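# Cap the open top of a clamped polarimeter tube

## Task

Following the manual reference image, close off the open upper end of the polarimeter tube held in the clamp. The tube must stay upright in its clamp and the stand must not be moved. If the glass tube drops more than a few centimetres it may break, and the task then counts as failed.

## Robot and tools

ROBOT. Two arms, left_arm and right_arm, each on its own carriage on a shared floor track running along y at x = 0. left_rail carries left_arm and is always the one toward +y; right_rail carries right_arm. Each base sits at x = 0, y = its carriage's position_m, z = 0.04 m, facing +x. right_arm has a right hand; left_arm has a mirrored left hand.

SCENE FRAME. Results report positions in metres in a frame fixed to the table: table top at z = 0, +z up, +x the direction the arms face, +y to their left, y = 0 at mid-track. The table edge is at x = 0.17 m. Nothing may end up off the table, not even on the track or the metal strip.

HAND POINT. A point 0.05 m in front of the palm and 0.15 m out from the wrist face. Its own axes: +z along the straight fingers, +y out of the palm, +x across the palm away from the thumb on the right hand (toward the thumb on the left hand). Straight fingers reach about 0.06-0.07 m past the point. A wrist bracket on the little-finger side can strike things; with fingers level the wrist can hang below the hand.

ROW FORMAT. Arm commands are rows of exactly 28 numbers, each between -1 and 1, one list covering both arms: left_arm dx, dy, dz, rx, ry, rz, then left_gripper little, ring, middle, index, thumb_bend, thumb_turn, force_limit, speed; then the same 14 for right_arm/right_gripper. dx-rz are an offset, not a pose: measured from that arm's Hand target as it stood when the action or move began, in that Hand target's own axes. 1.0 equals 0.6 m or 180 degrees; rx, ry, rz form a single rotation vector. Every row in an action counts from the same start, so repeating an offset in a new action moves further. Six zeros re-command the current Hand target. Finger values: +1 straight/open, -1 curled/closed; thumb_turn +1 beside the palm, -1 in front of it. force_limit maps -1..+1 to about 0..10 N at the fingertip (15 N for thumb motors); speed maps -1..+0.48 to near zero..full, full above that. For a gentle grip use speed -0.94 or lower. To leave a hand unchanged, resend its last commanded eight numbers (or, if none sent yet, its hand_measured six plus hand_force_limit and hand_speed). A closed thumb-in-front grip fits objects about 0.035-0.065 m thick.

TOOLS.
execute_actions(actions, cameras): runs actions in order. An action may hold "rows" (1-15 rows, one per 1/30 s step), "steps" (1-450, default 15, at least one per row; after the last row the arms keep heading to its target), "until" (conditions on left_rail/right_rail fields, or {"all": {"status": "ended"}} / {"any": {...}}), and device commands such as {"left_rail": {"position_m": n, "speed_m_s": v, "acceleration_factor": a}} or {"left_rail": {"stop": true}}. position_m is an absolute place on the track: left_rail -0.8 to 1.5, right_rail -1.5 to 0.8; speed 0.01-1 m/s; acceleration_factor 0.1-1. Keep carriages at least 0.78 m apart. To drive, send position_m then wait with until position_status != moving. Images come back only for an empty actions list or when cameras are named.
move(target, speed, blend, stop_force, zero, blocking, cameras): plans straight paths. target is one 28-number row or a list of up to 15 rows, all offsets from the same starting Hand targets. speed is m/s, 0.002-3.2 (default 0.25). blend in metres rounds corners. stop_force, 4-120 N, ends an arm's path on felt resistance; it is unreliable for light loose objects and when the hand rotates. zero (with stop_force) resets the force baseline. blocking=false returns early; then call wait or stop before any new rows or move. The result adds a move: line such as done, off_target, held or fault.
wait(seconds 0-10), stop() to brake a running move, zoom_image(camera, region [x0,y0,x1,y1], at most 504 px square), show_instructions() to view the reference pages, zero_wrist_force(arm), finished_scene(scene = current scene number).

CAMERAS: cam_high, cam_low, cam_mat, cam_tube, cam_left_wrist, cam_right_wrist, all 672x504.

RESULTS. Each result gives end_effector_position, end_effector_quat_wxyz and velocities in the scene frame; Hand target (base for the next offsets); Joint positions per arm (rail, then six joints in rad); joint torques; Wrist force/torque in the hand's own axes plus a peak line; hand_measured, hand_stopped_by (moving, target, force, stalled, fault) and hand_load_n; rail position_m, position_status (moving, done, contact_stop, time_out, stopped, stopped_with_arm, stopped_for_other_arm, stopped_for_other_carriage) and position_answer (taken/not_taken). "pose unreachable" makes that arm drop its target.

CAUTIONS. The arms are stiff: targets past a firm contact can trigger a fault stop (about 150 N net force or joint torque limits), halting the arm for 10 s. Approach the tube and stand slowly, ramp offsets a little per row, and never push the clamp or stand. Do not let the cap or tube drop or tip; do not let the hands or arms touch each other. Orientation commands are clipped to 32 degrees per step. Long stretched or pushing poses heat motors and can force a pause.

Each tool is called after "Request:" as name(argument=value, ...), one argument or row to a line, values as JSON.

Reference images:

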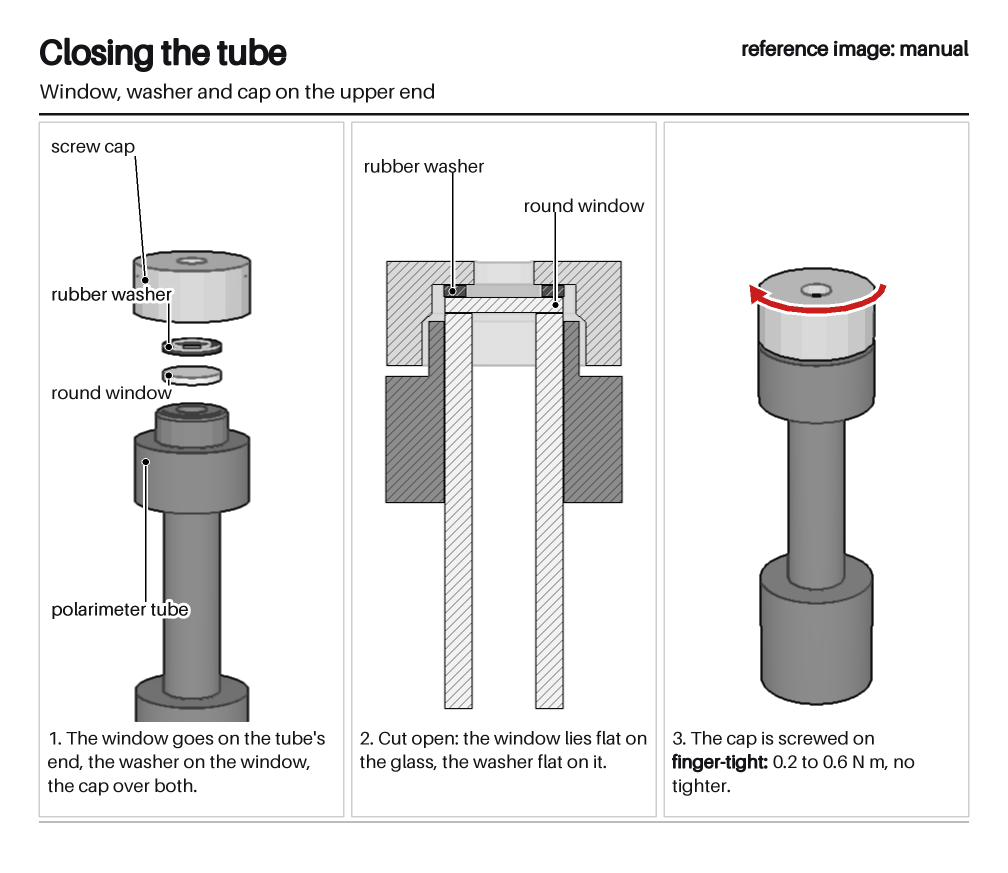

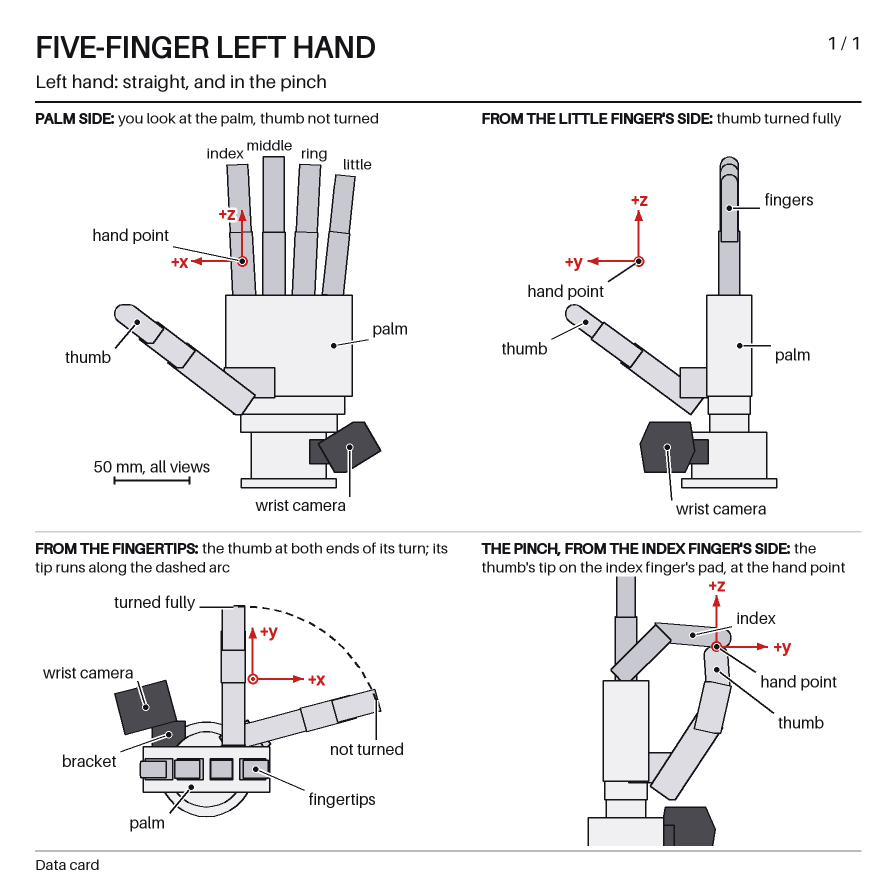

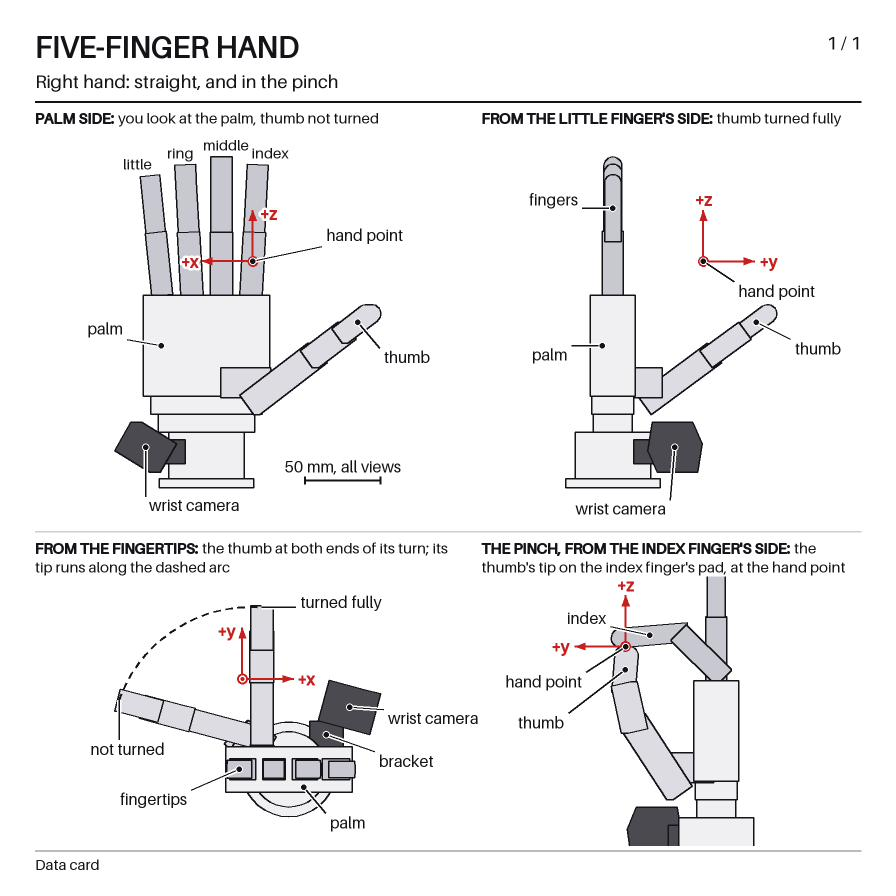

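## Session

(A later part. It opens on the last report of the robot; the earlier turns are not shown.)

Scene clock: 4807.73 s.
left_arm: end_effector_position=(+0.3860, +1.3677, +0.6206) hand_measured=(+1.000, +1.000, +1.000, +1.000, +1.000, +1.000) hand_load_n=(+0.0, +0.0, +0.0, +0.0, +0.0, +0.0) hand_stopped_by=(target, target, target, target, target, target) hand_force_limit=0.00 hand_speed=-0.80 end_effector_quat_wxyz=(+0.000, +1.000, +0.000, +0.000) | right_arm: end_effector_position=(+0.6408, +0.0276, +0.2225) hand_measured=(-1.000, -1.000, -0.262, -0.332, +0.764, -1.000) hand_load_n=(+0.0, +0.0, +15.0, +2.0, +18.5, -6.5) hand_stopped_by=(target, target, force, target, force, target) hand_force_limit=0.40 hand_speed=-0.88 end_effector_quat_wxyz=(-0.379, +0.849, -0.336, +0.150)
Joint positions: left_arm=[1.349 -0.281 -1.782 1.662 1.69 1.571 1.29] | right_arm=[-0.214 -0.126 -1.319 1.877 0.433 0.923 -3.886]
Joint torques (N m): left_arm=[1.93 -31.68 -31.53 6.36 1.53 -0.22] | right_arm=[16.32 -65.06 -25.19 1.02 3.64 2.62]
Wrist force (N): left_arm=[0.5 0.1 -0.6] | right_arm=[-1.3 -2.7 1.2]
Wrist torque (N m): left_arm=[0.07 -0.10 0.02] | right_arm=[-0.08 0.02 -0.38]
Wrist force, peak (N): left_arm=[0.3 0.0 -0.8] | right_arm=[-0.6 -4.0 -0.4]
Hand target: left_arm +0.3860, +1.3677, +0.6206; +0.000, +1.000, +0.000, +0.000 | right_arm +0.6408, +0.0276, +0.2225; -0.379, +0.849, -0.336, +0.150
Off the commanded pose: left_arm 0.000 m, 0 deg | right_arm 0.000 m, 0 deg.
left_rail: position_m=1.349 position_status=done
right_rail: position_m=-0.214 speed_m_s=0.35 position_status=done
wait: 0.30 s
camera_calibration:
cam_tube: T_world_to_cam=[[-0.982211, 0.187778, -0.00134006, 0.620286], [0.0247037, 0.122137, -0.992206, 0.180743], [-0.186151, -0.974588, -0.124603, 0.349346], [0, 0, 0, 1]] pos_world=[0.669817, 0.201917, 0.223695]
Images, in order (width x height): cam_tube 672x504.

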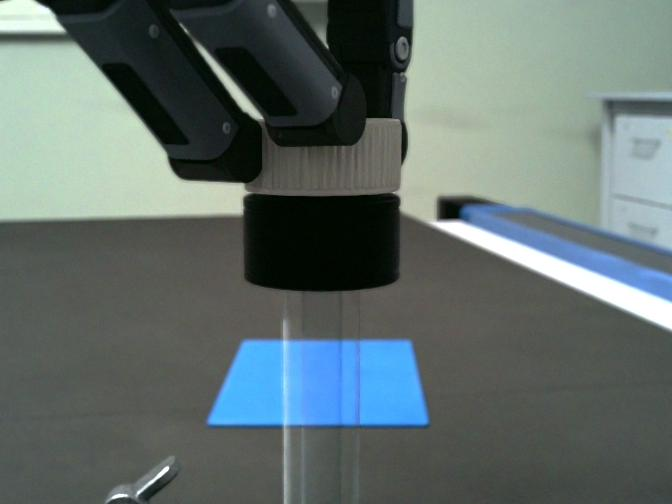

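Request:
move(
  target=[0,0,0,0,0,0,1,1,1,1,1,1,0,-0.8,0.00567,-0.00206,0.00229,0,0.04128,0.03717,-1,-1,-0.3,-0.335,0.1,-1,0.4,-0.88],
  speed=0.05,
)

Request:
wait(
  seconds=0.3,
)

Request:
wait(
  seconds=0.3,
  cameras=["cam_tube"],
)

Request:
zoom_image(
  camera="cam_tube",
  region=[230, 70, 410, 250],
)

Scene clock: 4817.20 s.
left_arm: end_effector_position=(+0.3860, +1.3677, +0.6206) hand_measured=(+1.000, +1.000, +1.000, +1.000, +1.000, +1.000) hand_load_n=(+0.0, +0.0, +0.0, +0.0, +0.0, +0.0) hand_stopped_by=(target, target, target, target, target, target) hand_force_limit=0.00 hand_speed=-0.80 end_effector_quat_wxyz=(+0.000, +1.000, +0.000, +0.000) | right_arm: end_effector_position=(+0.6446, +0.0266, +0.2225) hand_measured=(-1.000, -1.000, -0.260, -0.332, +0.764, -1.000) hand_load_n=(+0.0, +0.0, +20.0, -0.5, +18.5, -5.5) hand_stopped_by=(target, target, force, target, force, target) hand_force_limit=0.40 hand_speed=-0.88 end_effector_quat_wxyz=(-0.365, +0.817, -0.408, +0.182)
Joint positions: left_arm=[1.349 -0.281 -1.782 1.662 1.69 1.571 1.29] | right_arm=[-0.214 -0.1 -1.363 1.912 0.334 1.041 -3.692]
Joint torques (N m): left_arm=[4.6 -32.08 -31.64 5.45 1.53 0.22] | right_arm=[10.3 -58.78 -26.1 -0.18 4.89 1.89]
Wrist force (N): left_arm=[0.6 0.4 -0.4] | right_arm=[-4.6 -3.8 2.7]
Wrist torque (N m): left_arm=[0.10 -0.10 0.00] | right_arm=[-0.02 -0.05 -0.34]
Wrist force, peak (N): left_arm=[0.7 0.2 -1.0] | right_arm=[-4.9 -5.8 1.5]
Hand target: left_arm +0.3860, +1.3677, +0.6206; +0.000, +1.000, +0.000, +0.000 | right_arm +0.6446, +0.0266, +0.2225; -0.365, +0.817, -0.408, +0.182
Off the commanded pose: left_arm 0.000 m, 0 deg | right_arm 0.000 m, 0 deg.
left_rail: position_m=1.349 position_status=done
right_rail: position_m=-0.214 speed_m_s=0.35 position_status=done
move: done

Scene clock: 4817.50 s.
left_arm: end_effector_position=(+0.3860, +1.3677, +0.6206) hand_measured=(+1.000, +1.000, +1.000, +1.000, +1.000, +1.000) hand_load_n=(+0.0, +0.0, +0.0, +0.0, +0.0, +0.5) hand_stopped_by=(target, target, target, target, target, target) hand_force_limit=0.00 hand_speed=-0.80 end_effector_quat_wxyz=(+0.000, +1.000, +0.000, +0.000) | right_arm: end_effector_position=(+0.6446, +0.0266, +0.2225) hand_measured=(-1.000, -1.000, -0.260, -0.332, +0.764, -1.000) hand_load_n=(+0.0, +0.0, +20.5, +0.0, +18.5, -5.5) hand_stopped_by=(target, target, force, target, force, target) hand_force_limit=0.40 hand_speed=-0.88 end_effector_quat_wxyz=(-0.365, +0.817, -0.408, +0.182)
Joint positions: left_arm=[1.349 -0.281 -1.782 1.662 1.69 1.571 1.29] | right_arm=[-0.214 -0.1 -1.363 1.912 0.334 1.042 -3.692]
Joint torques (N m): left_arm=[-0.5 -32.29 -31 5.38 1.37 0.21] | right_arm=[10.35 -58.64 -26.04 0 4.93 2.12]
Wrist force (N): left_arm=[0.2 0.0 -0.6] | right_arm=[-4.4 -5.2 1.7]
Wrist torque (N m): left_arm=[0.03 -0.05 0.00] | right_arm=[-0.05 -0.07 -0.34]
Wrist force, peak (N): left_arm=[0.8 0.1 -0.5] | right_arm=[-4.3 -5.3 1.8]
Hand target: left_arm +0.3860, +1.3677, +0.6206; +0.000, +1.000, +0.000, +0.000 | right_arm +0.6446, +0.0266, +0.2225; -0.365, +0.817, -0.408, +0.182
Off the commanded pose: left_arm 0.000 m, 0 deg | right_arm 0.000 m, 0 deg.
left_rail: position_m=1.349 position_status=done
right_rail: position_m=-0.214 speed_m_s=0.35 position_status=done
wait: 0.30 s

Scene clock: 4817.80 s.
left_arm: end_effector_position=(+0.3860, +1.3677, +0.6206) hand_measured=(+1.000, +1.000, +1.000, +1.000, +1.000, +1.000) hand_load_n=(+0.0, +0.0, +0.0, +0.0, +0.0, +0.0) hand_stopped_by=(target, target, target, target, target, target) hand_force_limit=0.00 hand_speed=-0.80 end_effector_quat_wxyz=(+0.000, +1.000, +0.000, +0.000) | right_arm: end_effector_position=(+0.6446, +0.0266, +0.2225) hand_measured=(-1.000, -1.000, -0.260, -0.332, +0.764, -1.000) hand_load_n=(+0.5, +0.0, +20.5, +0.0, +18.5, -6.0) hand_stopped_by=(target, target, force, target, force, target) hand_force_limit=0.40 hand_speed=-0.88 end_effector_quat_wxyz=(-0.365, +0.817, -0.408, +0.182)
Joint positions: left_arm=[1.349 -0.281 -1.782 1.662 1.69 1.571 1.29] | right_arm=[-0.214 -0.1 -1.363 1.912 0.334 1.042 -3.692]
Joint torques (N m): left_arm=[0.26 -28.33 -30.73 5.34 1.85 0.3] | right_arm=[12.66 -62.82 -25.91 -0.08 5.28 2.39]
Wrist force (N): left_arm=[0.6 0.1 -0.5] | right_arm=[-4.2 -4.7 2.6]
Wrist torque (N m): left_arm=[0.06 -0.12 0.02] | right_arm=[-0.11 -0.12 -0.34]
Wrist force, peak (N): left_arm=[0.9 0.1 -0.8] | right_arm=[-4.6 -5.4 1.8]
Hand target: left_arm +0.3860, +1.3677, +0.6206; +0.000, +1.000, +0.000, +0.000 | right_arm +0.6446, +0.0266, +0.2225; -0.365, +0.817, -0.408, +0.182
Off the commanded pose: left_arm 0.000 m, 0 deg | right_arm 0.000 m, 0 deg.
left_rail: position_m=1.349 position_status=done
right_rail: position_m=-0.214 speed_m_s=0.35 position_status=done
wait: 0.30 s
camera_calibration:
cam_tube: T_world_to_cam=[[-0.982211, 0.187778, -0.00134006, 0.620286], [0.0247037, 0.122137, -0.992206, 0.180743], [-0.186151, -0.974588, -0.124603, 0.349346], [0, 0, 0, 1]] pos_world=[0.669817, 0.201917, 0.223695]
Images, in order (width x height): cam_tube 672x504.

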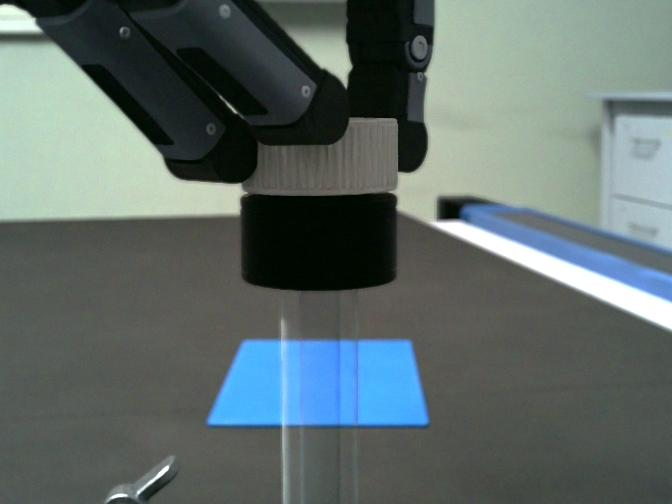

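Scaled by 2.800 from the camera's 672x504 image, which has a finer 960x720 frame.

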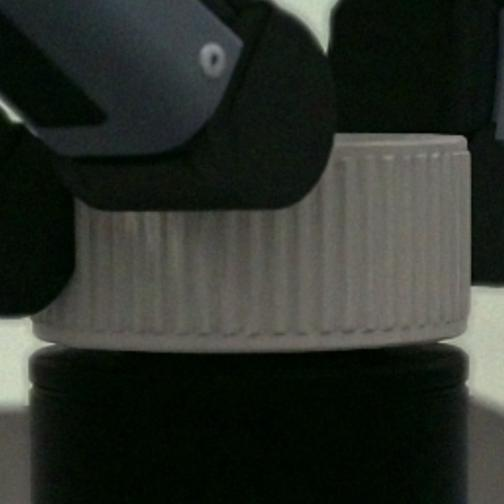

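Request:
move(
  target=[0,0,0,0,0,0,1,1,1,1,1,1,0,-0.8,-0.0006,-0.0007,0.0008,0,0,0,-1,-1,-0.3,-0.335,0.1,-1,0.4,-0.88],
  speed=0.03,
)

Request:
execute_actions(
  actions=[
    {"rows":[[0,0,0,0,0,0,1,1,1,1,1,1,0,-0.8,0,0,0,0,0,0,-1,-1,-0.3,-0.335,1,-1,-0.2,-0.8]],"steps":50},
    {"rows":[[0,0,0,0,0,0,1,1,1,1,1,1,0,-0.8,0,0,0,0,0,0,-1,-1,0.15,0.15,1,-1,-0.2,-0.7]],"steps":45},
  ],
  cameras=["cam_tube"],
)

Request:
zoom_image(
  camera="cam_tube",
  region=[230, 70, 410, 250],
)

Request:
zoom_image(
  camera="cam_tube",
  region=[368, 180, 408, 210],
)

Scene clock: 4832.13 s.
left_arm: end_effector_position=(+0.3860, +1.3677, +0.6206) hand_measured=(+1.000, +1.000, +1.000, +1.000, +1.000, +1.000) hand_load_n=(+0.0, +0.0, +0.0, +0.0, +0.0, +0.0) hand_stopped_by=(target, target, target, target, target, target) hand_force_limit=0.00 hand_speed=-0.80 end_effector_quat_wxyz=(+0.000, +1.000, +0.000, +0.000) | right_arm: end_effector_position=(+0.6448, +0.0272, +0.2225) hand_measured=(-1.000, -1.000, -0.260, -0.332, +0.764, -1.000) hand_load_n=(+0.0, +0.0, +18.0, +0.5, +20.0, -5.0) hand_stopped_by=(target, target, force, target, force, target) hand_force_limit=0.40 hand_speed=-0.88 end_effector_quat_wxyz=(-0.365, +0.817, -0.408, +0.182)
Joint positions: left_arm=[1.349 -0.281 -1.782 1.662 1.69 1.571 1.29] | right_arm=[-0.215 -0.099 -1.362 1.912 0.334 1.043 -3.691]
Joint torques (N m): left_arm=[0.18 -32.24 -30.92 5.77 1.54 0.39] | right_arm=[12.5 -29.66 -45.44 0.34 2.96 2.56]
Wrist force (N): left_arm=[0.7 0.0 -0.4] | right_arm=[0.1 -1.5 0.2]
Wrist torque (N m): left_arm=[0.03 -0.12 0.02] | right_arm=[-0.13 -0.03 -0.33]
Wrist force, peak (N): left_arm=[0.5 0.1 -1.1] | right_arm=[-4.9 -5.7 1.6]
Hand target: left_arm +0.3860, +1.3677, +0.6206; +0.000, +1.000, +0.000, +0.000 | right_arm +0.6449, +0.0273, +0.2225; -0.365, +0.817, -0.408, +0.182
Off the commanded pose: left_arm 0.000 m, 0 deg | right_arm 0.000 m, 0 deg.
left_rail: position_m=1.349 position_status=done
right_rail: position_m=-0.215 position_m_goal=-0.214 speed_m_s=0.35 position_status=done
move: done

Scene clock: 4835.50 s.
left_arm: end_effector_position=(+0.3860, +1.3677, +0.6206) hand_measured=(+1.000, +1.000, +1.000, +1.000, +1.000, +1.000) hand_load_n=(+0.0, +0.0, +0.0, +0.0, +0.0, +0.0) hand_stopped_by=(target, target, target, target, target, target) hand_force_limit=0.00 hand_speed=-0.80 end_effector_quat_wxyz=(+0.000, +1.000, +0.000, +0.000) | right_arm: end_effector_position=(+0.6449, +0.0273, +0.2225) hand_measured=(-1.000, -1.000, +0.150, +0.150, +1.000, -1.000) hand_load_n=(+0.0, +0.0, +0.0, +0.0, +0.0, +0.0) hand_stopped_by=(target, target, target, target, target, target) hand_force_limit=-0.20 hand_speed=-0.70 end_effector_quat_wxyz=(-0.365, +0.817, -0.408, +0.182)
Joint positions: left_arm=[1.349 -0.281 -1.782 1.662 1.69 1.571 1.29] | right_arm=[-0.215 -0.099 -1.362 1.912 0.334 1.043 -3.691]
Joint torques (N m): left_arm=[-0.16 -30.82 -31.47 5.77 1.35 0.15] | right_arm=[-1.1 -42.1 -43.28 4.48 0.99 0.16]
Wrist force (N): left_arm=[0.6 0.2 -0.6] | right_arm=[-0.8 0.2 -0.5]
Wrist torque (N m): left_arm=[0.08 -0.11 0.01] | right_arm=[-0.10 0.11 -0.19]
Wrist force, peak (N): left_arm=[0.9 0.3 -0.7] | right_arm=[-1.8 -3.2 7.0]
Hand target: left_arm +0.3860, +1.3677, +0.6206; +0.000, +1.000, +0.000, +0.000 | right_arm +0.6449, +0.0273, +0.2225; -0.365, +0.817, -0.408, +0.182
Off the commanded pose: left_arm 0.000 m, 0 deg | right_arm 0.000 m, 0 deg.
left_rail: position_m=1.349 position_status=done
right_rail: position_m=-0.215 position_m_goal=-0.214 speed_m_s=0.35 position_status=done
camera_calibration:
cam_tube: T_world_to_cam=[[-0.982211, 0.187778, -0.00134006, 0.620286], [0.0247037, 0.122137, -0.992206, 0.180743], [-0.186151, -0.974588, -0.124603, 0.349346], [0, 0, 0, 1]] pos_world=[0.669817, 0.201917, 0.223695]
Images, in order (width x height): cam_tube 672x504.

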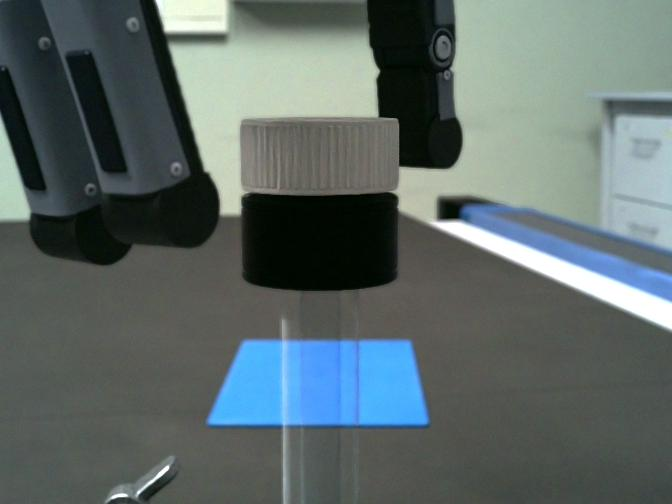

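Scaled by 2.800 from the camera's 672x504 image, which has a finer 960x720 frame.

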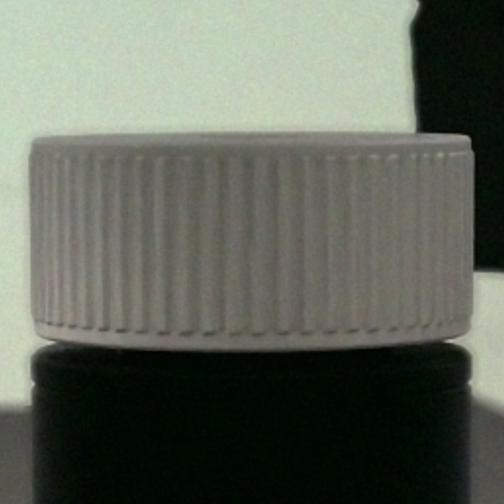

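Scaled by 12.600 from the camera's 672x504 image, which has a finer 960x720 frame.

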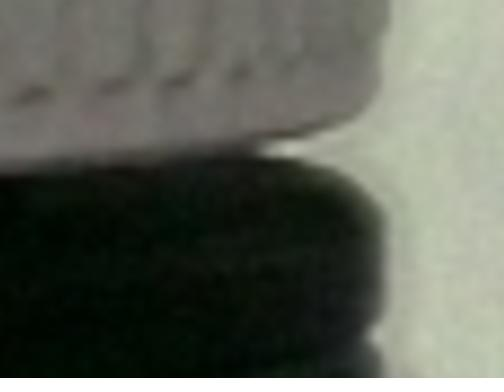

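Request:
move(
  target=[0,0,0,0,0,0,1,1,1,1,1,1,0,-0.8,-0.00967,0.0072,-0.00726,0,-0.09081,-0.08177,-1,-1,0.15,0.15,1,-1,-0.2,-0.7],
  speed=0.2,
)

Request:
execute_actions(
  actions=[
    {"rows":[[0,0,0,0,0,0,1,1,1,1,1,1,0,-0.8,0,0,0,0,0,0,-1,-1,-0.25,-0.27,1,-1,-0.6,-0.8]],"steps":75},
    {"rows":[[0,0,0,0,0,0,1,1,1,1,1,1,0,-0.8,0,0,0,0,0,0,-1,-1,-0.25,-0.27,0.45,-1,-0.1,-0.88]],"steps":75},
    {"rows":[[0,0,0,0,0,0,1,1,1,1,1,1,0,-0.8,0,0,0,0,0,0,-1,-1,-0.25,-0.335,0.45,-1,0.2,-0.9]],"steps":45},
    {"rows":[[0,0,0,0,0,0,1,1,1,1,1,1,0,-0.8,0,0,0,0,0,0,-1,-1,-0.25,-0.335,0.3,-1,0.8,-0.9]],"steps":45},
    {"rows":[[0,0,0,0,0,0,1,1,1,1,1,1,0,-0.8,0,0,0,0,0,0,-1,-1,-0.3,-0.335,0.3,-1,0.6,-0.88]],"steps":45},
    {"rows":[[0,0,0,0,0,0,1,1,1,1,1,1,0,-0.8,0,0,0,0,0,0,-1,-1,-0.3,-0.335,0.1,-1,1,-0.2]],"steps":30},
  ],
  cameras=["cam_tube"],
)

Scene clock: 4859.77 s.
left_arm: end_effector_position=(+0.3860, +1.3677, +0.6206) hand_measured=(+1.000, +1.000, +1.000, +1.000, +1.000, +1.000) hand_load_n=(+0.0, +0.0, +0.0, +0.0, +0.5, +0.0) hand_stopped_by=(target, target, target, target, target, target) hand_force_limit=0.00 hand_speed=-0.80 end_effector_quat_wxyz=(+0.000, +1.000, +0.000, +0.000) | right_arm: end_effector_position=(+0.6365, +0.0283, +0.2222) hand_measured=(-1.000, -1.000, +0.150, +0.150, +1.000, -1.000) hand_load_n=(+0.0, +0.0, +0.0, +0.0, +0.0, +0.0) hand_stopped_by=(target, target, target, target, target, target) hand_force_limit=-0.20 hand_speed=-0.70 end_effector_quat_wxyz=(-0.393, +0.880, -0.245, +0.110)
Joint positions: left_arm=[1.349 -0.281 -1.782 1.662 1.69 1.571 1.29] | right_arm=[-0.214 -0.146 -1.254 1.827 0.589 0.814 -4.15]
Joint torques (N m): left_arm=[2.01 -31.65 -30.87 5.62 1.43 0.27] | right_arm=[-11.93 -35.66 -45.33 6.18 -4.63 -3.1]
Wrist force (N): left_arm=[0.3 -0.2 -0.6] | right_arm=[-0.5 0.2 0.1]
Wrist torque (N m): left_arm=[0.02 -0.07 0.01] | right_arm=[-0.10 0.05 0.07]
Wrist force, peak (N): left_arm=[0.9 0.0 -1.0] | right_arm=[-1.5 0.0 -0.5]
Hand target: left_arm +0.3860, +1.3677, +0.6206; +0.000, +1.000, +0.000, +0.000 | right_arm +0.6365, +0.0283, +0.2222; -0.393, +0.880, -0.245, +0.110
Off the commanded pose: left_arm 0.000 m, 0 deg | right_arm 0.000 m, 0 deg.
left_rail: position_m=1.349 position_status=done
right_rail: position_m=-0.214 speed_m_s=0.35 position_status=done
move: done

Scene clock: 4870.47 s.
left_arm: end_effector_position=(+0.3860, +1.3677, +0.6206) hand_measured=(+1.000, +1.000, +1.000, +1.000, +1.000, +1.000) hand_load_n=(+0.0, +0.0, +0.0, +0.0, +0.0, +0.0) hand_stopped_by=(target, target, target, target, target, target) hand_force_limit=0.00 hand_speed=-0.80 end_effector_quat_wxyz=(+0.000, +1.000, +0.000, +0.000) | right_arm: end_effector_position=(+0.6365, +0.0283, +0.2222) hand_measured=(-1.000, -1.000, -0.254, -0.332, +0.772, -1.000) hand_load_n=(+0.0, +0.5, +9.5, +6.0, +15.0, +0.5) hand_stopped_by=(target, target, force, force, force, target) hand_force_limit=1.00 hand_speed=-0.20 end_effector_quat_wxyz=(-0.393, +0.880, -0.245, +0.110)
Joint positions: left_arm=[1.349 -0.281 -1.782 1.662 1.69 1.571 1.29] | right_arm=[-0.214 -0.146 -1.254 1.827 0.589 0.814 -4.15]
Joint torques (N m): left_arm=[-0.83 -31.9 -31.28 5.93 1.6 0.23] | right_arm=[8.52 -42.35 -34.12 6.12 1.61 -1.56]
Wrist force (N): left_arm=[0.5 0.1 -0.4] | right_arm=[-0.1 -0.8 3.3]
Wrist torque (N m): left_arm=[0.04 -0.09 0.01] | right_arm=[-0.06 0.08 0.02]
Wrist force, peak (N): left_arm=[0.7 -0.4 -1.0] | right_arm=[0.2 0.1 4.4]
Hand target: left_arm +0.3860, +1.3677, +0.6206; +0.000, +1.000, +0.000, +0.000 | right_arm +0.6365, +0.0283, +0.2222; -0.393, +0.880, -0.245, +0.110
Off the commanded pose: left_arm 0.000 m, 0 deg | right_arm 0.000 m, 0 deg.
left_rail: position_m=1.349 position_status=done
right_rail: position_m=-0.214 speed_m_s=0.35 position_status=done
camera_calibration:
cam_tube: T_world_to_cam=[[-0.982211, 0.187778, -0.00134006, 0.620286], [0.0247037, 0.122137, -0.992206, 0.180743], [-0.186151, -0.974588, -0.124603, 0.349346], [0, 0, 0, 1]] pos_world=[0.669817, 0.201917, 0.223695]
Images, in order (width x height): cam_tube 672x504.

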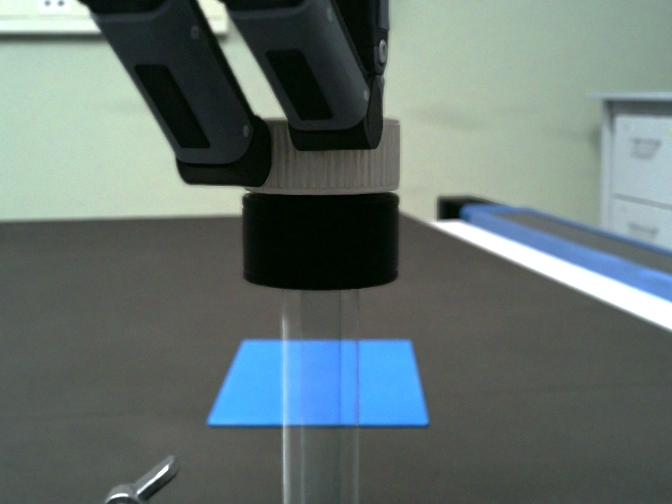

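Request:
execute_actions(
  actions=[
    {"rows":[[0,0,0,0,0,0,1,1,1,1,1,1,0,-0.8,0,0,0,0,0,0,-1,-1,-0.31,-0.335,0.1,-1,1,-0.4]],"steps":30},
  ],
)

Scene clock: 4878.03 s.
left_arm: end_effector_position=(+0.3860, +1.3677, +0.6206) hand_measured=(+1.000, +1.000, +1.000, +1.000, +1.000, +1.000) hand_load_n=(+0.0, +0.0, +0.0, +0.0, +0.0, +0.5) hand_stopped_by=(target, target, target, target, target, target) hand_force_limit=0.00 hand_speed=-0.80 end_effector_quat_wxyz=(+0.000, +1.000, +0.000, +0.000) | right_arm: end_effector_position=(+0.6365, +0.0283, +0.2222) hand_measured=(-1.000, -1.000, -0.270, -0.332, +0.772, -1.000) hand_load_n=(+0.0, +0.0, +15.5, +5.0, +17.0, +1.5) hand_stopped_by=(target, target, force, force, force, target) hand_force_limit=1.00 hand_speed=-0.40 end_effector_quat_wxyz=(-0.393, +0.880, -0.245, +0.110)
Joint positions: left_arm=[1.349 -0.281 -1.782 1.662 1.69 1.571 1.29] | right_arm=[-0.214 -0.146 -1.254 1.827 0.589 0.814 -4.15]
Joint torques (N m): left_arm=[0.94 -29.93 -31.12 5.87 1.69 0.05] | right_arm=[9.36 -49.16 -35.04 5.82 1.36 -0.66]
Wrist force (N): left_arm=[0.5 0.2 -0.5] | right_arm=[0.8 -1.1 5.2]
Wrist torque (N m): left_arm=[0.06 -0.10 0.01] | right_arm=[0.02 0.03 0.01]
Wrist force, peak (N): left_arm=[0.7 -0.3 -0.9] | right_arm=[0.5 -0.6 6.4]
Hand target: left_arm +0.3860, +1.3677, +0.6206; +0.000, +1.000, +0.000, +0.000 | right_arm +0.6365, +0.0283, +0.2222; -0.393, +0.880, -0.245, +0.110
Off the commanded pose: left_arm 0.000 m, 0 deg | right_arm 0.000 m, 0 deg.
left_rail: position_m=1.349 position_status=done
right_rail: position_m=-0.214 speed_m_s=0.35 position_status=done

Request:
move(
  target=[0,0,0,0,0,0,1,1,1,1,1,1,0,-0.8,0.00443,-0.00312,0.00347,0,0.05779,0.05203,-1,-1,-0.31,-0.335,0.1,-1,1,-0.4],
  speed=0.05,
)

Request:
wait(
  seconds=0.3,
)

Request:
wait(
  seconds=0.3,
)

Scene clock: 4888.13 s.
left_arm: end_effector_position=(+0.3860, +1.3677, +0.6206) hand_measured=(+1.000, +1.000, +1.000, +1.000, +1.000, +1.000) hand_load_n=(+0.0, +0.0, +0.0, +0.0, +0.0, +0.5) hand_stopped_by=(target, target, target, target, target, target) hand_force_limit=0.00 hand_speed=-0.80 end_effector_quat_wxyz=(+0.000, +1.000, +0.000, +0.000) | right_arm: end_effector_position=(+0.6402, +0.0293, +0.2222) hand_measured=(-1.000, -1.000, -0.270, -0.332, +0.774, -1.000) hand_load_n=(+0.0, +0.0, +18.5, +0.0, +19.0, -7.0) hand_stopped_by=(target, target, force, force, force, target) hand_force_limit=1.00 hand_speed=-0.40 end_effector_quat_wxyz=(-0.377, +0.843, -0.350, +0.156)
Joint positions: left_arm=[1.349 -0.281 -1.782 1.662 1.69 1.571 1.29] | right_arm=[-0.215 -0.119 -1.33 1.887 0.408 0.946 -3.843]
Joint torques (N m): left_arm=[0.2 -29.63 -30.15 5.59 1.72 0.19] | right_arm=[15.45 -63.46 -22.64 2.04 2.28 3.08]
Wrist force (N): left_arm=[0.7 0.2 -0.6] | right_arm=[4.5 -3.8 0.8]
Wrist torque (N m): left_arm=[0.07 -0.12 0.02] | right_arm=[-0.08 -0.09 -0.46]
Wrist force, peak (N): left_arm=[1.1 -0.3 -0.5] | right_arm=[1.0 -0.5 6.4]
Hand target: left_arm +0.3860, +1.3677, +0.6206; +0.000, +1.000, +0.000, +0.000 | right_arm +0.6402, +0.0293, +0.2222; -0.377, +0.843, -0.350, +0.156
Off the commanded pose: left_arm 0.000 m, 0 deg | right_arm 0.000 m, 0 deg.
left_rail: position_m=1.349 position_status=done
right_rail: position_m=-0.215 position_m_goal=-0.214 speed_m_s=0.35 position_status=done
move: done

Scene clock: 4888.43 s.
left_arm: end_effector_position=(+0.3860, +1.3677, +0.6206) hand_measured=(+1.000, +1.000, +1.000, +1.000, +1.000, +1.000) hand_load_n=(+0.0, +0.0, +0.0, +0.0, +0.0, +0.0) hand_stopped_by=(target, target, target, target, target, target) hand_force_limit=0.00 hand_speed=-0.80 end_effector_quat_wxyz=(+0.000, +1.000, +0.000, +0.000) | right_arm: end_effector_position=(+0.6402, +0.0293, +0.2222) hand_measured=(-1.000, -1.000, -0.270, -0.332, +0.774, -1.000) hand_load_n=(+0.0, +0.0, +18.5, +0.0, +19.0, -7.0) hand_stopped_by=(target, target, force, force, force, target) hand_force_limit=1.00 hand_speed=-0.40 end_effector_quat_wxyz=(-0.377, +0.843, -0.350, +0.156)
Joint positions: left_arm=[1.349 -0.281 -1.782 1.662 1.69 1.571 1.29] | right_arm=[-0.215 -0.119 -1.33 1.887 0.408 0.946 -3.843]
Joint torques (N m): left_arm=[0.96 -33.52 -30.01 5.72 1.11 -0.14] | right_arm=[16.82 -62.76 -23.63 1.34 2.63 2.8]
Wrist force (N): left_arm=[0.4 -0.1 -0.6] | right_arm=[4.4 -2.7 1.5]
Wrist torque (N m): left_arm=[0.04 -0.08 0.01] | right_arm=[-0.01 -0.10 -0.44]
Wrist force, peak (N): left_arm=[0.8 -0.1 -0.7] | right_arm=[4.8 -3.6 0.9]
Hand target: left_arm +0.3860, +1.3677, +0.6206; +0.000, +1.000, +0.000, +0.000 | right_arm +0.6402, +0.0293, +0.2222; -0.377, +0.843, -0.350, +0.156
Off the commanded pose: left_arm 0.000 m, 0 deg | right_arm 0.000 m, 0 deg.
left_rail: position_m=1.349 position_status=done
right_rail: position_m=-0.215 position_m_goal=-0.214 speed_m_s=0.35 position_status=done
wait: 0.30 s

Scene clock: 4888.73 s.
left_arm: end_effector_position=(+0.3860, +1.3677, +0.6206) hand_measured=(+1.000, +1.000, +1.000, +1.000, +1.000, +1.000) hand_load_n=(+0.0, +0.0, +0.0, +0.0, +0.0, +0.0) hand_stopped_by=(target, target, target, target, target, target) hand_force_limit=0.00 hand_speed=-0.80 end_effector_quat_wxyz=(+0.000, +1.000, +0.000, +0.000) | right_arm: end_effector_position=(+0.6402, +0.0293, +0.2222) hand_measured=(-1.000, -1.000, -0.270, -0.332, +0.774, -1.000) hand_load_n=(+0.0, +0.0, +18.5, +0.0, +19.0, -7.0) hand_stopped_by=(target, target, force, force, force, target) hand_force_limit=1.00 hand_speed=-0.40 end_effector_quat_wxyz=(-0.377, +0.843, -0.350, +0.156)
Joint positions: left_arm=[1.349 -0.281 -1.782 1.662 1.69 1.571 1.29] | right_arm=[-0.215 -0.119 -1.33 1.887 0.408 0.947 -3.843]
Joint torques (N m): left_arm=[3.93 -33.16 -30.74 5.61 1.55 -0.1] | right_arm=[16.26 -62.68 -22.65 2.12 2.67 3.23]
Wrist force (N): left_arm=[0.4 0.2 -0.5] | right_arm=[4.5 -3.2 1.8]
Wrist torque (N m): left_arm=[0.07 -0.07 0.00] | right_arm=[-0.08 -0.13 -0.44]
Wrist force, peak (N): left_arm=[0.9 0.0 -0.7] | right_arm=[5.1 -3.6 1.2]
Hand target: left_arm +0.3860, +1.3677, +0.6206; +0.000, +1.000, +0.000, +0.000 | right_arm +0.6402, +0.0293, +0.2222; -0.377, +0.843, -0.350, +0.156
Off the commanded pose: left_arm 0.000 m, 0 deg | right_arm 0.000 m, 0 deg.
left_rail: position_m=1.349 position_status=done
right_rail: position_m=-0.215 position_m_goal=-0.214 speed_m_s=0.35 position_status=done
wait: 0.30 s

Request:
move(
  target=[0,0,0,0,0,0,1,1,1,1,1,1,0,-0.8,0.0019,-0.00056,0.00062,0,0.0165,0.01487,-1,-1,-0.31,-0.335,0.1,-1,1,-0.4],
  speed=0.03,
)

Request:
wait(
  seconds=0.3,
)

Request:
wait(
  seconds=0.3,
)

Scene clock: 4896.80 s.
left_arm: end_effector_position=(+0.3860, +1.3677, +0.6206) hand_measured=(+1.000, +1.000, +1.000, +1.000, +1.000, +1.000) hand_load_n=(+0.5, +0.0, +0.0, +0.0, +0.0, +0.0) hand_stopped_by=(target, target, target, target, target, target) hand_force_limit=0.00 hand_speed=-0.80 end_effector_quat_wxyz=(+0.000, +1.000, +0.000, +0.000) | right_arm: end_effector_position=(+0.6414, +0.0288, +0.2222) hand_measured=(-1.000, -1.000, -0.270, -0.332, +0.774, -1.000) hand_load_n=(+0.0, +0.0, +21.0, +0.0, +18.5, -6.5) hand_stopped_by=(target, target, force, force, force, target) hand_force_limit=1.00 hand_speed=-0.40 end_effector_quat_wxyz=(-0.371, +0.830, -0.380, +0.169)
Joint positions: left_arm=[1.349 -0.281 -1.782 1.662 1.69 1.571 1.29] | right_arm=[-0.215 -0.109 -1.349 1.902 0.368 0.993 -3.765]
Joint torques (N m): left_arm=[0.05 -30.89 -31.62 5.68 1.42 0.19] | right_arm=[14.67 -62.52 -22.51 1.9 3.17 2.89]
Wrist force (N): left_arm=[0.4 0.2 -0.9] | right_arm=[2.5 -6.0 3.4]
Wrist torque (N m): left_arm=[0.09 -0.09 0.00] | right_arm=[-0.10 -0.12 -0.46]
Wrist force, peak (N): left_arm=[1.1 0.1 -0.9] | right_arm=[1.8 -6.3 3.3]
Hand target: left_arm +0.3860, +1.3677, +0.6206; +0.000, +1.000, +0.000, +0.000 | right_arm +0.6414, +0.0288, +0.2222; -0.371, +0.830, -0.380, +0.169
Off the commanded pose: left_arm 0.000 m, 0 deg | right_arm 0.000 m, 0 deg.
left_rail: position_m=1.349 position_status=done
right_rail: position_m=-0.215 position_m_goal=-0.214 speed_m_s=0.35 position_status=done
move: done

Scene clock: 4897.10 s.
left_arm: end_effector_position=(+0.3860, +1.3677, +0.6206) hand_measured=(+1.000, +1.000, +1.000, +1.000, +1.000, +1.000) hand_load_n=(+0.0, +0.0, +0.0, +0.0, +0.0, +0.0) hand_stopped_by=(target, target, target, target, target, target) hand_force_limit=0.00 hand_speed=-0.80 end_effector_quat_wxyz=(+0.000, +1.000, +0.000, +0.000) | right_arm: end_effector_position=(+0.6414, +0.0288, +0.2222) hand_measured=(-1.000, -1.000, -0.270, -0.332, +0.774, -1.000) hand_load_n=(+0.0, +0.0, +21.0, +0.0, +19.0, -7.0) hand_stopped_by=(target, target, force, force, force, target) hand_force_limit=1.00 hand_speed=-0.40 end_effector_quat_wxyz=(-0.371, +0.830, -0.380, +0.169)
Joint positions: left_arm=[1.349 -0.281 -1.782 1.662 1.69 1.571 1.29] | right_arm=[-0.215 -0.109 -1.349 1.902 0.368 0.993 -3.764]
Joint torques (N m): left_arm=[1.17 -31.96 -30.2 5.64 1.71 -0.09] | right_arm=[14.96 -60.46 -22.19 1.78 3.46 2.95]
Wrist force (N): left_arm=[0.6 0.1 -0.6] | right_arm=[2.7 -4.8 4.1]
Wrist torque (N m): left_arm=[0.06 -0.11 0.02] | right_arm=[-0.05 -0.17 -0.44]
Wrist force, peak (N): left_arm=[0.7 0.1 -0.6] | right_arm=[2.3 -6.2 3.1]
Hand target: left_arm +0.3860, +1.3677, +0.6206; +0.000, +1.000, +0.000, +0.000 | right_arm +0.6414, +0.0288, +0.2222; -0.371, +0.830, -0.380, +0.169
Off the commanded pose: left_arm 0.000 m, 0 deg | right_arm 0.000 m, 0 deg.
left_rail: position_m=1.349 position_status=done
right_rail: position_m=-0.215 position_m_goal=-0.214 speed_m_s=0.35 position_status=done
wait: 0.30 s

Scene clock: 4897.40 s.
left_arm: end_effector_position=(+0.3860, +1.3677, +0.6206) hand_measured=(+1.000, +1.000, +1.000, +1.000, +1.000, +1.000) hand_load_n=(+0.0, +0.0, +0.0, +0.0, +0.0, +0.0) hand_stopped_by=(target, target, target, target, target, target) hand_force_limit=0.00 hand_speed=-0.80 end_effector_quat_wxyz=(+0.000, +1.000, +0.000, +0.000) | right_arm: end_effector_position=(+0.6414, +0.0288, +0.2222) hand_measured=(-1.000, -1.000, -0.270, -0.332, +0.774, -1.000) hand_load_n=(+0.0, +0.0, +21.0, +0.0, +19.0, -6.5) hand_stopped_by=(target, target, force, force, force, target) hand_force_limit=1.00 hand_speed=-0.40 end_effector_quat_wxyz=(-0.371, +0.830, -0.380, +0.169)
Joint positions: left_arm=[1.349 -0.281 -1.782 1.662 1.69 1.571 1.29] | right_arm=[-0.215 -0.109 -1.349 1.902 0.368 0.993 -3.764]
Joint torques (N m): left_arm=[2.13 -31.12 -31.06 5.45 1.37 0.25] | right_arm=[16.15 -61.12 -22.61 1.86 3.12 2.96]
Wrist force (N): left_arm=[0.3 0.1 -0.5] | right_arm=[2.4 -6.1 2.8]
Wrist torque (N m): left_arm=[0.04 -0.06 0.01] | right_arm=[-0.06 -0.09 -0.46]
Wrist force, peak (N): left_arm=[0.8 -0.1 -0.7] | right_arm=[2.6 -5.8 3.4]
Hand target: left_arm +0.3860, +1.3677, +0.6206; +0.000, +1.000, +0.000, +0.000 | right_arm +0.6414, +0.0288, +0.2222; -0.371, +0.830, -0.380, +0.169
Off the commanded pose: left_arm 0.000 m, 0 deg | right_arm 0.000 m, 0 deg.
left_rail: position_m=1.349 position_status=done
right_rail: position_m=-0.215 position_m_goal=-0.214 speed_m_s=0.35 position_status=done
wait: 0.30 s

Request:
move(
  target=[0,0,0,0,0,0,1,1,1,1,1,1,0,-0.8,0.0022,-0.0011,0.0012,0,0.00825,0.00743,-1,-1,-0.31,-0.335,0.1,-1,1,-0.4],
  speed=0.03,
)

Request:
wait(
  seconds=0.3,
)

Request:
wait(
  seconds=0.3,
  cameras=["cam_tube"],
)

Request:
zoom_image(
  camera="cam_tube",
  region=[230, 70, 410, 250],
)

Scene clock: 4907.07 s.
left_arm: end_effector_position=(+0.3860, +1.3677, +0.6206) hand_measured=(+1.000, +1.000, +1.000, +1.000, +1.000, +1.000) hand_load_n=(+0.0, +0.0, +0.0, +0.0, +0.0, +0.0) hand_stopped_by=(target, target, target, target, target, target) hand_force_limit=0.00 hand_speed=-0.80 end_effector_quat_wxyz=(+0.000, +1.000, +0.000, +0.000) | right_arm: end_effector_position=(+0.6429, +0.0285, +0.2222) hand_measured=(-1.000, -1.000, -0.270, -0.332, +0.774, -1.000) hand_load_n=(+0.0, +0.0, +20.0, +0.0, +19.5, -6.0) hand_stopped_by=(target, target, force, force, force, target) hand_force_limit=1.00 hand_speed=-0.40 end_effector_quat_wxyz=(-0.368, +0.824, -0.394, +0.176)
Joint positions: left_arm=[1.349 -0.281 -1.782 1.662 1.69 1.571 1.29] | right_arm=[-0.215 -0.103 -1.356 1.907 0.35 1.018 -3.727]
Joint torques (N m): left_arm=[-0.37 -31.75 -31.09 5.96 1.35 0.23] | right_arm=[15.06 -59.16 -24.88 1.02 3.24 2.58]
Wrist force (N): left_arm=[0.4 0.0 -0.3] | right_arm=[1.0 -2.5 1.4]
Wrist torque (N m): left_arm=[0.03 -0.08 0.02] | right_arm=[-0.14 -0.04 -0.41]
Wrist force, peak (N): left_arm=[1.1 -0.2 -0.8] | right_arm=[2.5 -6.0 3.8]
Hand target: left_arm +0.3860, +1.3677, +0.6206; +0.000, +1.000, +0.000, +0.000 | right_arm +0.6430, +0.0285, +0.2222; -0.368, +0.824, -0.394, +0.176
Off the commanded pose: left_arm 0.000 m, 0 deg | right_arm 0.000 m, 0 deg.
left_rail: position_m=1.349 position_status=done
right_rail: position_m=-0.215 position_m_goal=-0.214 speed_m_s=0.35 position_status=done
move: done

Scene clock: 4907.37 s.
left_arm: end_effector_position=(+0.3860, +1.3677, +0.6206) hand_measured=(+1.000, +1.000, +1.000, +1.000, +1.000, +1.000) hand_load_n=(+0.0, +0.0, +0.0, +0.0, +0.0, +0.0) hand_stopped_by=(target, target, target, target, target, target) hand_force_limit=0.00 hand_speed=-0.80 end_effector_quat_wxyz=(+0.000, +1.000, +0.000, +0.000) | right_arm: end_effector_position=(+0.6430, +0.0285, +0.2222) hand_measured=(-1.000, -1.000, -0.270, -0.332, +0.774, -1.000) hand_load_n=(+0.0, +0.0, +20.0, +0.0, +19.5, -6.0) hand_stopped_by=(target, target, force, force, force, target) hand_force_limit=1.00 hand_speed=-0.40 end_effector_quat_wxyz=(-0.368, +0.824, -0.394, +0.176)
Joint positions: left_arm=[1.349 -0.281 -1.782 1.662 1.69 1.571 1.29] | right_arm=[-0.215 -0.103 -1.356 1.907 0.349 1.018 -3.726]
Joint torques (N m): left_arm=[2.58 -29.79 -30.82 5.92 1.64 0.21] | right_arm=[16.69 -61.05 -24.24 0.95 2.96 2.65]
Wrist force (N): left_arm=[0.3 0.1 -0.7] | right_arm=[1.3 -3.8 0.1]
Wrist torque (N m): left_arm=[0.07 -0.07 0.00] | right_arm=[-0.15 -0.08 -0.39]
Wrist force, peak (N): left_arm=[1.0 -0.1 -0.4] | right_arm=[1.3 -3.8 0.1]
Hand target: left_arm +0.3860, +1.3677, +0.6206; +0.000, +1.000, +0.000, +0.000 | right_arm +0.6430, +0.0285, +0.2222; -0.368, +0.824, -0.394, +0.176
Off the commanded pose: left_arm 0.000 m, 0 deg | right_arm 0.000 m, 0 deg.
left_rail: position_m=1.349 position_status=done
right_rail: position_m=-0.215 position_m_goal=-0.214 speed_m_s=0.35 position_status=done
wait: 0.30 s

Scene clock: 4907.67 s.
left_arm: end_effector_position=(+0.3860, +1.3677, +0.6206) hand_measured=(+1.000, +1.000, +1.000, +1.000, +1.000, +1.000) hand_load_n=(+0.0, +0.0, +0.0, +0.0, +0.0, +0.0) hand_stopped_by=(target, target, target, target, target, target) hand_force_limit=0.00 hand_speed=-0.80 end_effector_quat_wxyz=(+0.000, +1.000, +0.000, +0.000) | right_arm: end_effector_position=(+0.6430, +0.0285, +0.2222) hand_measured=(-1.000, -1.000, -0.270, -0.332, +0.774, -1.000) hand_load_n=(+0.0, +0.0, +20.0, +0.0, +19.5, -6.0) hand_stopped_by=(target, target, force, force, force, target) hand_force_limit=1.00 hand_speed=-0.40 end_effector_quat_wxyz=(-0.368, +0.824, -0.394, +0.176)
Joint positions: left_arm=[1.349 -0.281 -1.782 1.662 1.69 1.571 1.29] | right_arm=[-0.215 -0.103 -1.356 1.907 0.349 1.018 -3.726]
Joint torques (N m): left_arm=[0.03 -34.21 -30.13 5.57 1.3 0.05] | right_arm=[16.66 -62.65 -24.56 0.66 3.47 2.58]
Wrist force (N): left_arm=[0.5 0.1 -0.6] | right_arm=[1.3 -2.7 1.0]
Wrist torque (N m): left_arm=[0.07 -0.10 0.01] | right_arm=[-0.15 -0.09 -0.39]
Wrist force, peak (N): left_arm=[0.7 0.4 -0.9] | right_arm=[1.3 -3.4 -0.1]
Hand target: left_arm +0.3860, +1.3677, +0.6206; +0.000, +1.000, +0.000, +0.000 | right_arm +0.6430, +0.0285, +0.2222; -0.368, +0.824, -0.394, +0.176
Off the commanded pose: left_arm 0.000 m, 0 deg | right_arm 0.000 m, 0 deg.
left_rail: position_m=1.349 position_status=done
right_rail: position_m=-0.215 position_m_goal=-0.214 speed_m_s=0.35 position_status=done
wait: 0.30 s
camera_calibration:
cam_tube: T_world_to_cam=[[-0.982211, 0.187778, -0.00134006, 0.620286], [0.0247037, 0.122137, -0.992206, 0.180743], [-0.186151, -0.974588, -0.124603, 0.349346], [0, 0, 0, 1]] pos_world=[0.669817, 0.201917, 0.223695]
Images, in order (width x height): cam_tube 672x504.

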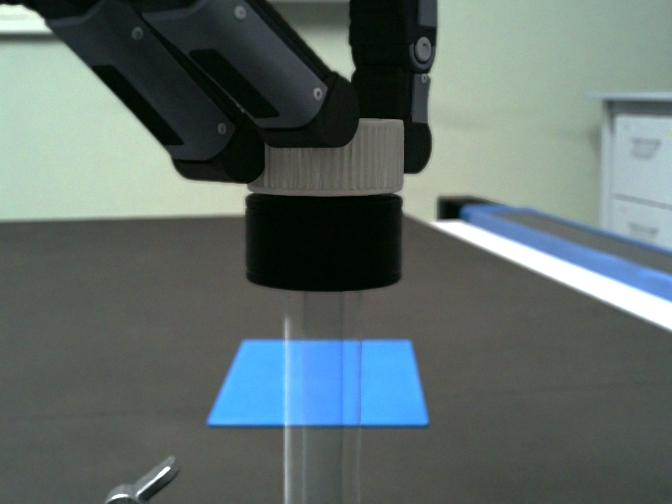

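Scaled by 2.800 from the camera's 672x504 image, which has a finer 960x720 frame.

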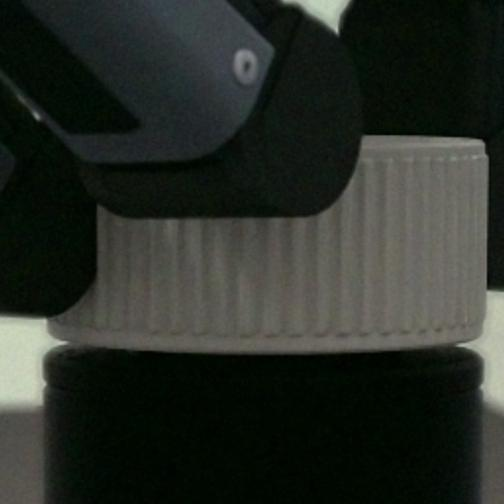

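Request:
move(
  target=[0,0,0,0,0,0,1,1,1,1,1,1,0,-0.8,0.0027,-0.0006,0.0007,0,0.01238,0.01115,-1,-1,-0.31,-0.335,0.1,-1,1,-0.4],
  speed=0.03,
)

Request:
wait(
  seconds=0.3,
)

Request:
wait(
  seconds=0.3,
)

Scene clock: 4914.93 s.
left_arm: end_effector_position=(+0.3860, +1.3677, +0.6206) hand_measured=(+1.000, +1.000, +1.000, +1.000, +1.000, +1.000) hand_load_n=(+0.0, +0.0, +0.0, +0.0, +0.0, +0.0) hand_stopped_by=(target, target, target, target, target, target) hand_force_limit=0.00 hand_speed=-0.80 end_effector_quat_wxyz=(+0.000, +1.000, +0.000, +0.000) | right_arm: end_effector_position=(+0.6444, +0.0275, +0.2222) hand_measured=(-1.000, -1.000, -0.270, -0.332, +0.774, -1.000) hand_load_n=(+0.0, +0.0, +20.0, +0.0, +19.5, -7.0) hand_stopped_by=(target, target, force, force, force, target) hand_force_limit=1.00 hand_speed=-0.40 end_effector_quat_wxyz=(-0.363, +0.813, -0.415, +0.185)
Joint positions: left_arm=[1.349 -0.281 -1.782 1.662 1.69 1.571 1.29] | right_arm=[-0.215 -0.095 -1.367 1.916 0.324 1.056 -3.672]
Joint torques (N m): left_arm=[3.13 -32.87 -30.13 5.57 1.31 -0.24] | right_arm=[16.54 -61.97 -23.57 1.03 3.5 2.35]
Wrist force (N): left_arm=[0.6 -0.1 -0.4] | right_arm=[1.1 -3.3 2.1]
Wrist torque (N m): left_arm=[0.02 -0.11 0.02] | right_arm=[-0.15 -0.12 -0.40]
Wrist force, peak (N): left_arm=[1.0 -0.2 -0.6] | right_arm=[1.2 -4.3 1.8]
Hand target: left_arm +0.3860, +1.3677, +0.6206; +0.000, +1.000, +0.000, +0.000 | right_arm +0.6444, +0.0275, +0.2222; -0.363, +0.813, -0.416, +0.185
Off the commanded pose: left_arm 0.000 m, 0 deg | right_arm 0.000 m, 0 deg.
left_rail: position_m=1.349 position_status=done
right_rail: position_m=-0.215 position_m_goal=-0.214 speed_m_s=0.35 position_status=done
move: done

Scene clock: 4915.23 s.
left_arm: end_effector_position=(+0.3860, +1.3677, +0.6206) hand_measured=(+1.000, +1.000, +1.000, +1.000, +1.000, +1.000) hand_load_n=(+0.5, +0.0, +0.0, +0.0, +0.0, +0.0) hand_stopped_by=(target, target, target, target, target, target) hand_force_limit=0.00 hand_speed=-0.80 end_effector_quat_wxyz=(+0.000, +1.000, +0.000, +0.000) | right_arm: end_effector_position=(+0.6444, +0.0275, +0.2222) hand_measured=(-1.000, -1.000, -0.270, -0.332, +0.774, -1.000) hand_load_n=(+0.0, +0.0, +20.0, +0.0, +19.5, -7.0) hand_stopped_by=(target, target, force, force, force, target) hand_force_limit=1.00 hand_speed=-0.40 end_effector_quat_wxyz=(-0.363, +0.813, -0.416, +0.185)
Joint positions: left_arm=[1.349 -0.281 -1.782 1.662 1.69 1.571 1.29] | right_arm=[-0.215 -0.095 -1.367 1.916 0.324 1.056 -3.672]
Joint torques (N m): left_arm=[0.46 -30.67 -31.1 5.62 1.16 0.16] | right_arm=[16.59 -60.77 -24.72 0.91 3.09 3.13]
Wrist force (N): left_arm=[0.6 0.1 -0.6] | right_arm=[0.9 -3.4 1.5]
Wrist torque (N m): left_arm=[0.06 -0.12 0.02] | right_arm=[-0.09 -0.07 -0.40]
Wrist force, peak (N): left_arm=[0.5 0.4 -0.9] | right_arm=[1.1 -4.3 1.0]
Hand target: left_arm +0.3860, +1.3677, +0.6206; +0.000, +1.000, +0.000, +0.000 | right_arm +0.6444, +0.0275, +0.2222; -0.363, +0.813, -0.416, +0.185
Off the commanded pose: left_arm 0.000 m, 0 deg | right_arm 0.000 m, 0 deg.
left_rail: position_m=1.349 position_status=done
right_rail: position_m=-0.215 position_m_goal=-0.214 speed_m_s=0.35 position_status=done
wait: 0.30 s

Scene clock: 4915.53 s.
left_arm: end_effector_position=(+0.3860, +1.3677, +0.6206) hand_measured=(+1.000, +1.000, +1.000, +1.000, +1.000, +1.000) hand_load_n=(+0.0, +0.0, +0.0, +0.0, -0.5, +0.0) hand_stopped_by=(target, target, target, target, target, target) hand_force_limit=0.00 hand_speed=-0.80 end_effector_quat_wxyz=(+0.000, +1.000, +0.000, +0.000) | right_arm: end_effector_position=(+0.6444, +0.0275, +0.2222) hand_measured=(-1.000, -1.000, -0.270, -0.332, +0.774, -1.000) hand_load_n=(+0.0, +0.0, +20.0, +0.0, +19.5, -7.0) hand_stopped_by=(target, target, force, force, force, target) hand_force_limit=1.00 hand_speed=-0.40 end_effector_quat_wxyz=(-0.363, +0.813, -0.416, +0.185)
Joint positions: left_arm=[1.349 -0.281 -1.782 1.662 1.69 1.571 1.29] | right_arm=[-0.215 -0.095 -1.367 1.916 0.324 1.056 -3.672]
Joint torques (N m): left_arm=[-0.75 -31.41 -31.98 5.94 1.31 0.31] | right_arm=[12.61 -62.01 -25.58 1.12 3.57 2.82]
Wrist force (N): left_arm=[0.9 0.1 -0.5] | right_arm=[1.4 -3.8 1.8]
Wrist torque (N m): left_arm=[0.06 -0.15 0.03] | right_arm=[-0.16 -0.16 -0.38]
Wrist force, peak (N): left_arm=[0.9 0.1 -0.5] | right_arm=[1.4 -3.8 1.8]
Hand target: left_arm +0.3860, +1.3677, +0.6206; +0.000, +1.000, +0.000, +0.000 | right_arm +0.6444, +0.0275, +0.2222; -0.363, +0.813, -0.416, +0.185
Off the commanded pose: left_arm 0.000 m, 0 deg | right_arm 0.000 m, 0 deg.
left_rail: position_m=1.349 position_status=done
right_rail: position_m=-0.215 position_m_goal=-0.214 speed_m_s=0.35 position_status=done
wait: 0.30 s

Request:
wait(
  seconds=0.1,
  cameras=["cam_tube"],
)

Request:
zoom_image(
  camera="cam_tube",
  region=[230, 70, 410, 250],
)

Scene clock: 4921.47 s.
left_arm: end_effector_position=(+0.3860, +1.3677, +0.6206) hand_measured=(+1.000, +1.000, +1.000, +1.000, +1.000, +1.000) hand_load_n=(+0.0, +0.0, +0.0, +0.0, +0.0, +0.0) hand_stopped_by=(target, target, target, target, target, target) hand_force_limit=0.00 hand_speed=-0.80 end_effector_quat_wxyz=(+0.000, +1.000, +0.000, +0.000) | right_arm: end_effector_position=(+0.6444, +0.0275, +0.2222) hand_measured=(-1.000, -1.000, -0.270, -0.332, +0.774, -1.000) hand_load_n=(+0.0, +0.0, +19.5, +0.5, +19.5, -7.0) hand_stopped_by=(target, target, force, force, force, target) hand_force_limit=1.00 hand_speed=-0.40 end_effector_quat_wxyz=(-0.363, +0.813, -0.416, +0.185)
Joint positions: left_arm=[1.349 -0.281 -1.782 1.662 1.69 1.571 1.29] | right_arm=[-0.215 -0.095 -1.367 1.916 0.324 1.056 -3.672]
Joint torques (N m): left_arm=[0.19 -33.11 -29.68 5.85 1.25 0.24] | right_arm=[15.67 -60.23 -23.49 0.76 3.41 2.36]
Wrist force (N): left_arm=[0.9 -0.2 -0.3] | right_arm=[1.0 -2.8 2.3]
Wrist torque (N m): left_arm=[0.00 -0.15 0.05] | right_arm=[-0.12 -0.10 -0.40]
Wrist force, peak (N): left_arm=[0.8 0.0 -0.9] | right_arm=[1.6 -4.1 1.4]
Hand target: left_arm +0.3860, +1.3677, +0.6206; +0.000, +1.000, +0.000, +0.000 | right_arm +0.6444, +0.0275, +0.2222; -0.363, +0.813, -0.416, +0.185
Off the commanded pose: left_arm 0.000 m, 0 deg | right_arm 0.000 m, 0 deg.
left_rail: position_m=1.349 position_status=done
right_rail: position_m=-0.215 position_m_goal=-0.214 speed_m_s=0.35 position_status=done
wait: 0.10 s; at rest from the start
camera_calibration:
cam_tube: T_world_to_cam=[[-0.982211, 0.187778, -0.00134006, 0.620286], [0.0247037, 0.122137, -0.992206, 0.180743], [-0.186151, -0.974588, -0.124603, 0.349346], [0, 0, 0, 1]] pos_world=[0.669817, 0.201917, 0.223695]
Images, in order (width x height): cam_tube 672x504.

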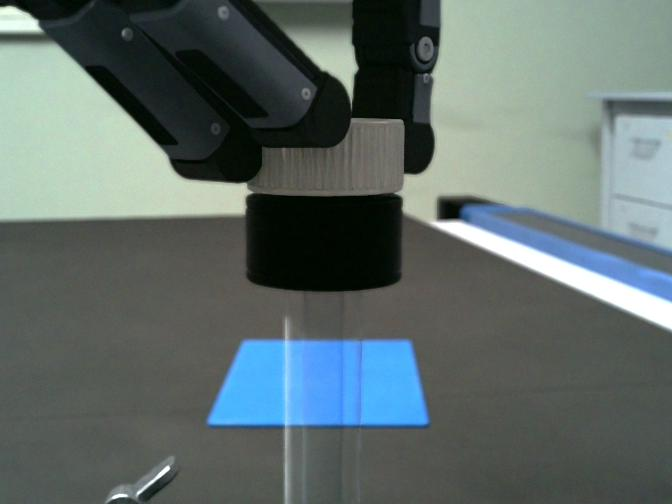

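Scaled by 2.800 from the camera's 672x504 image, which has a finer 960x720 frame.

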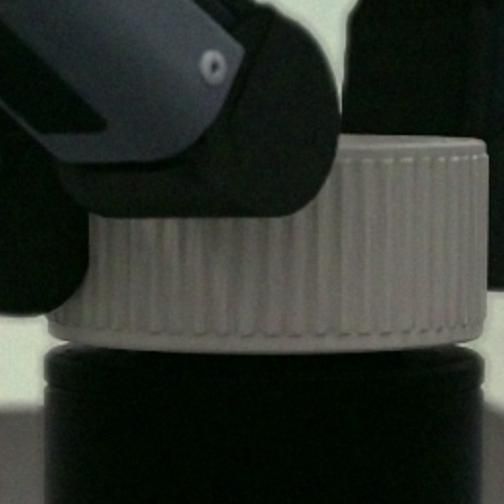

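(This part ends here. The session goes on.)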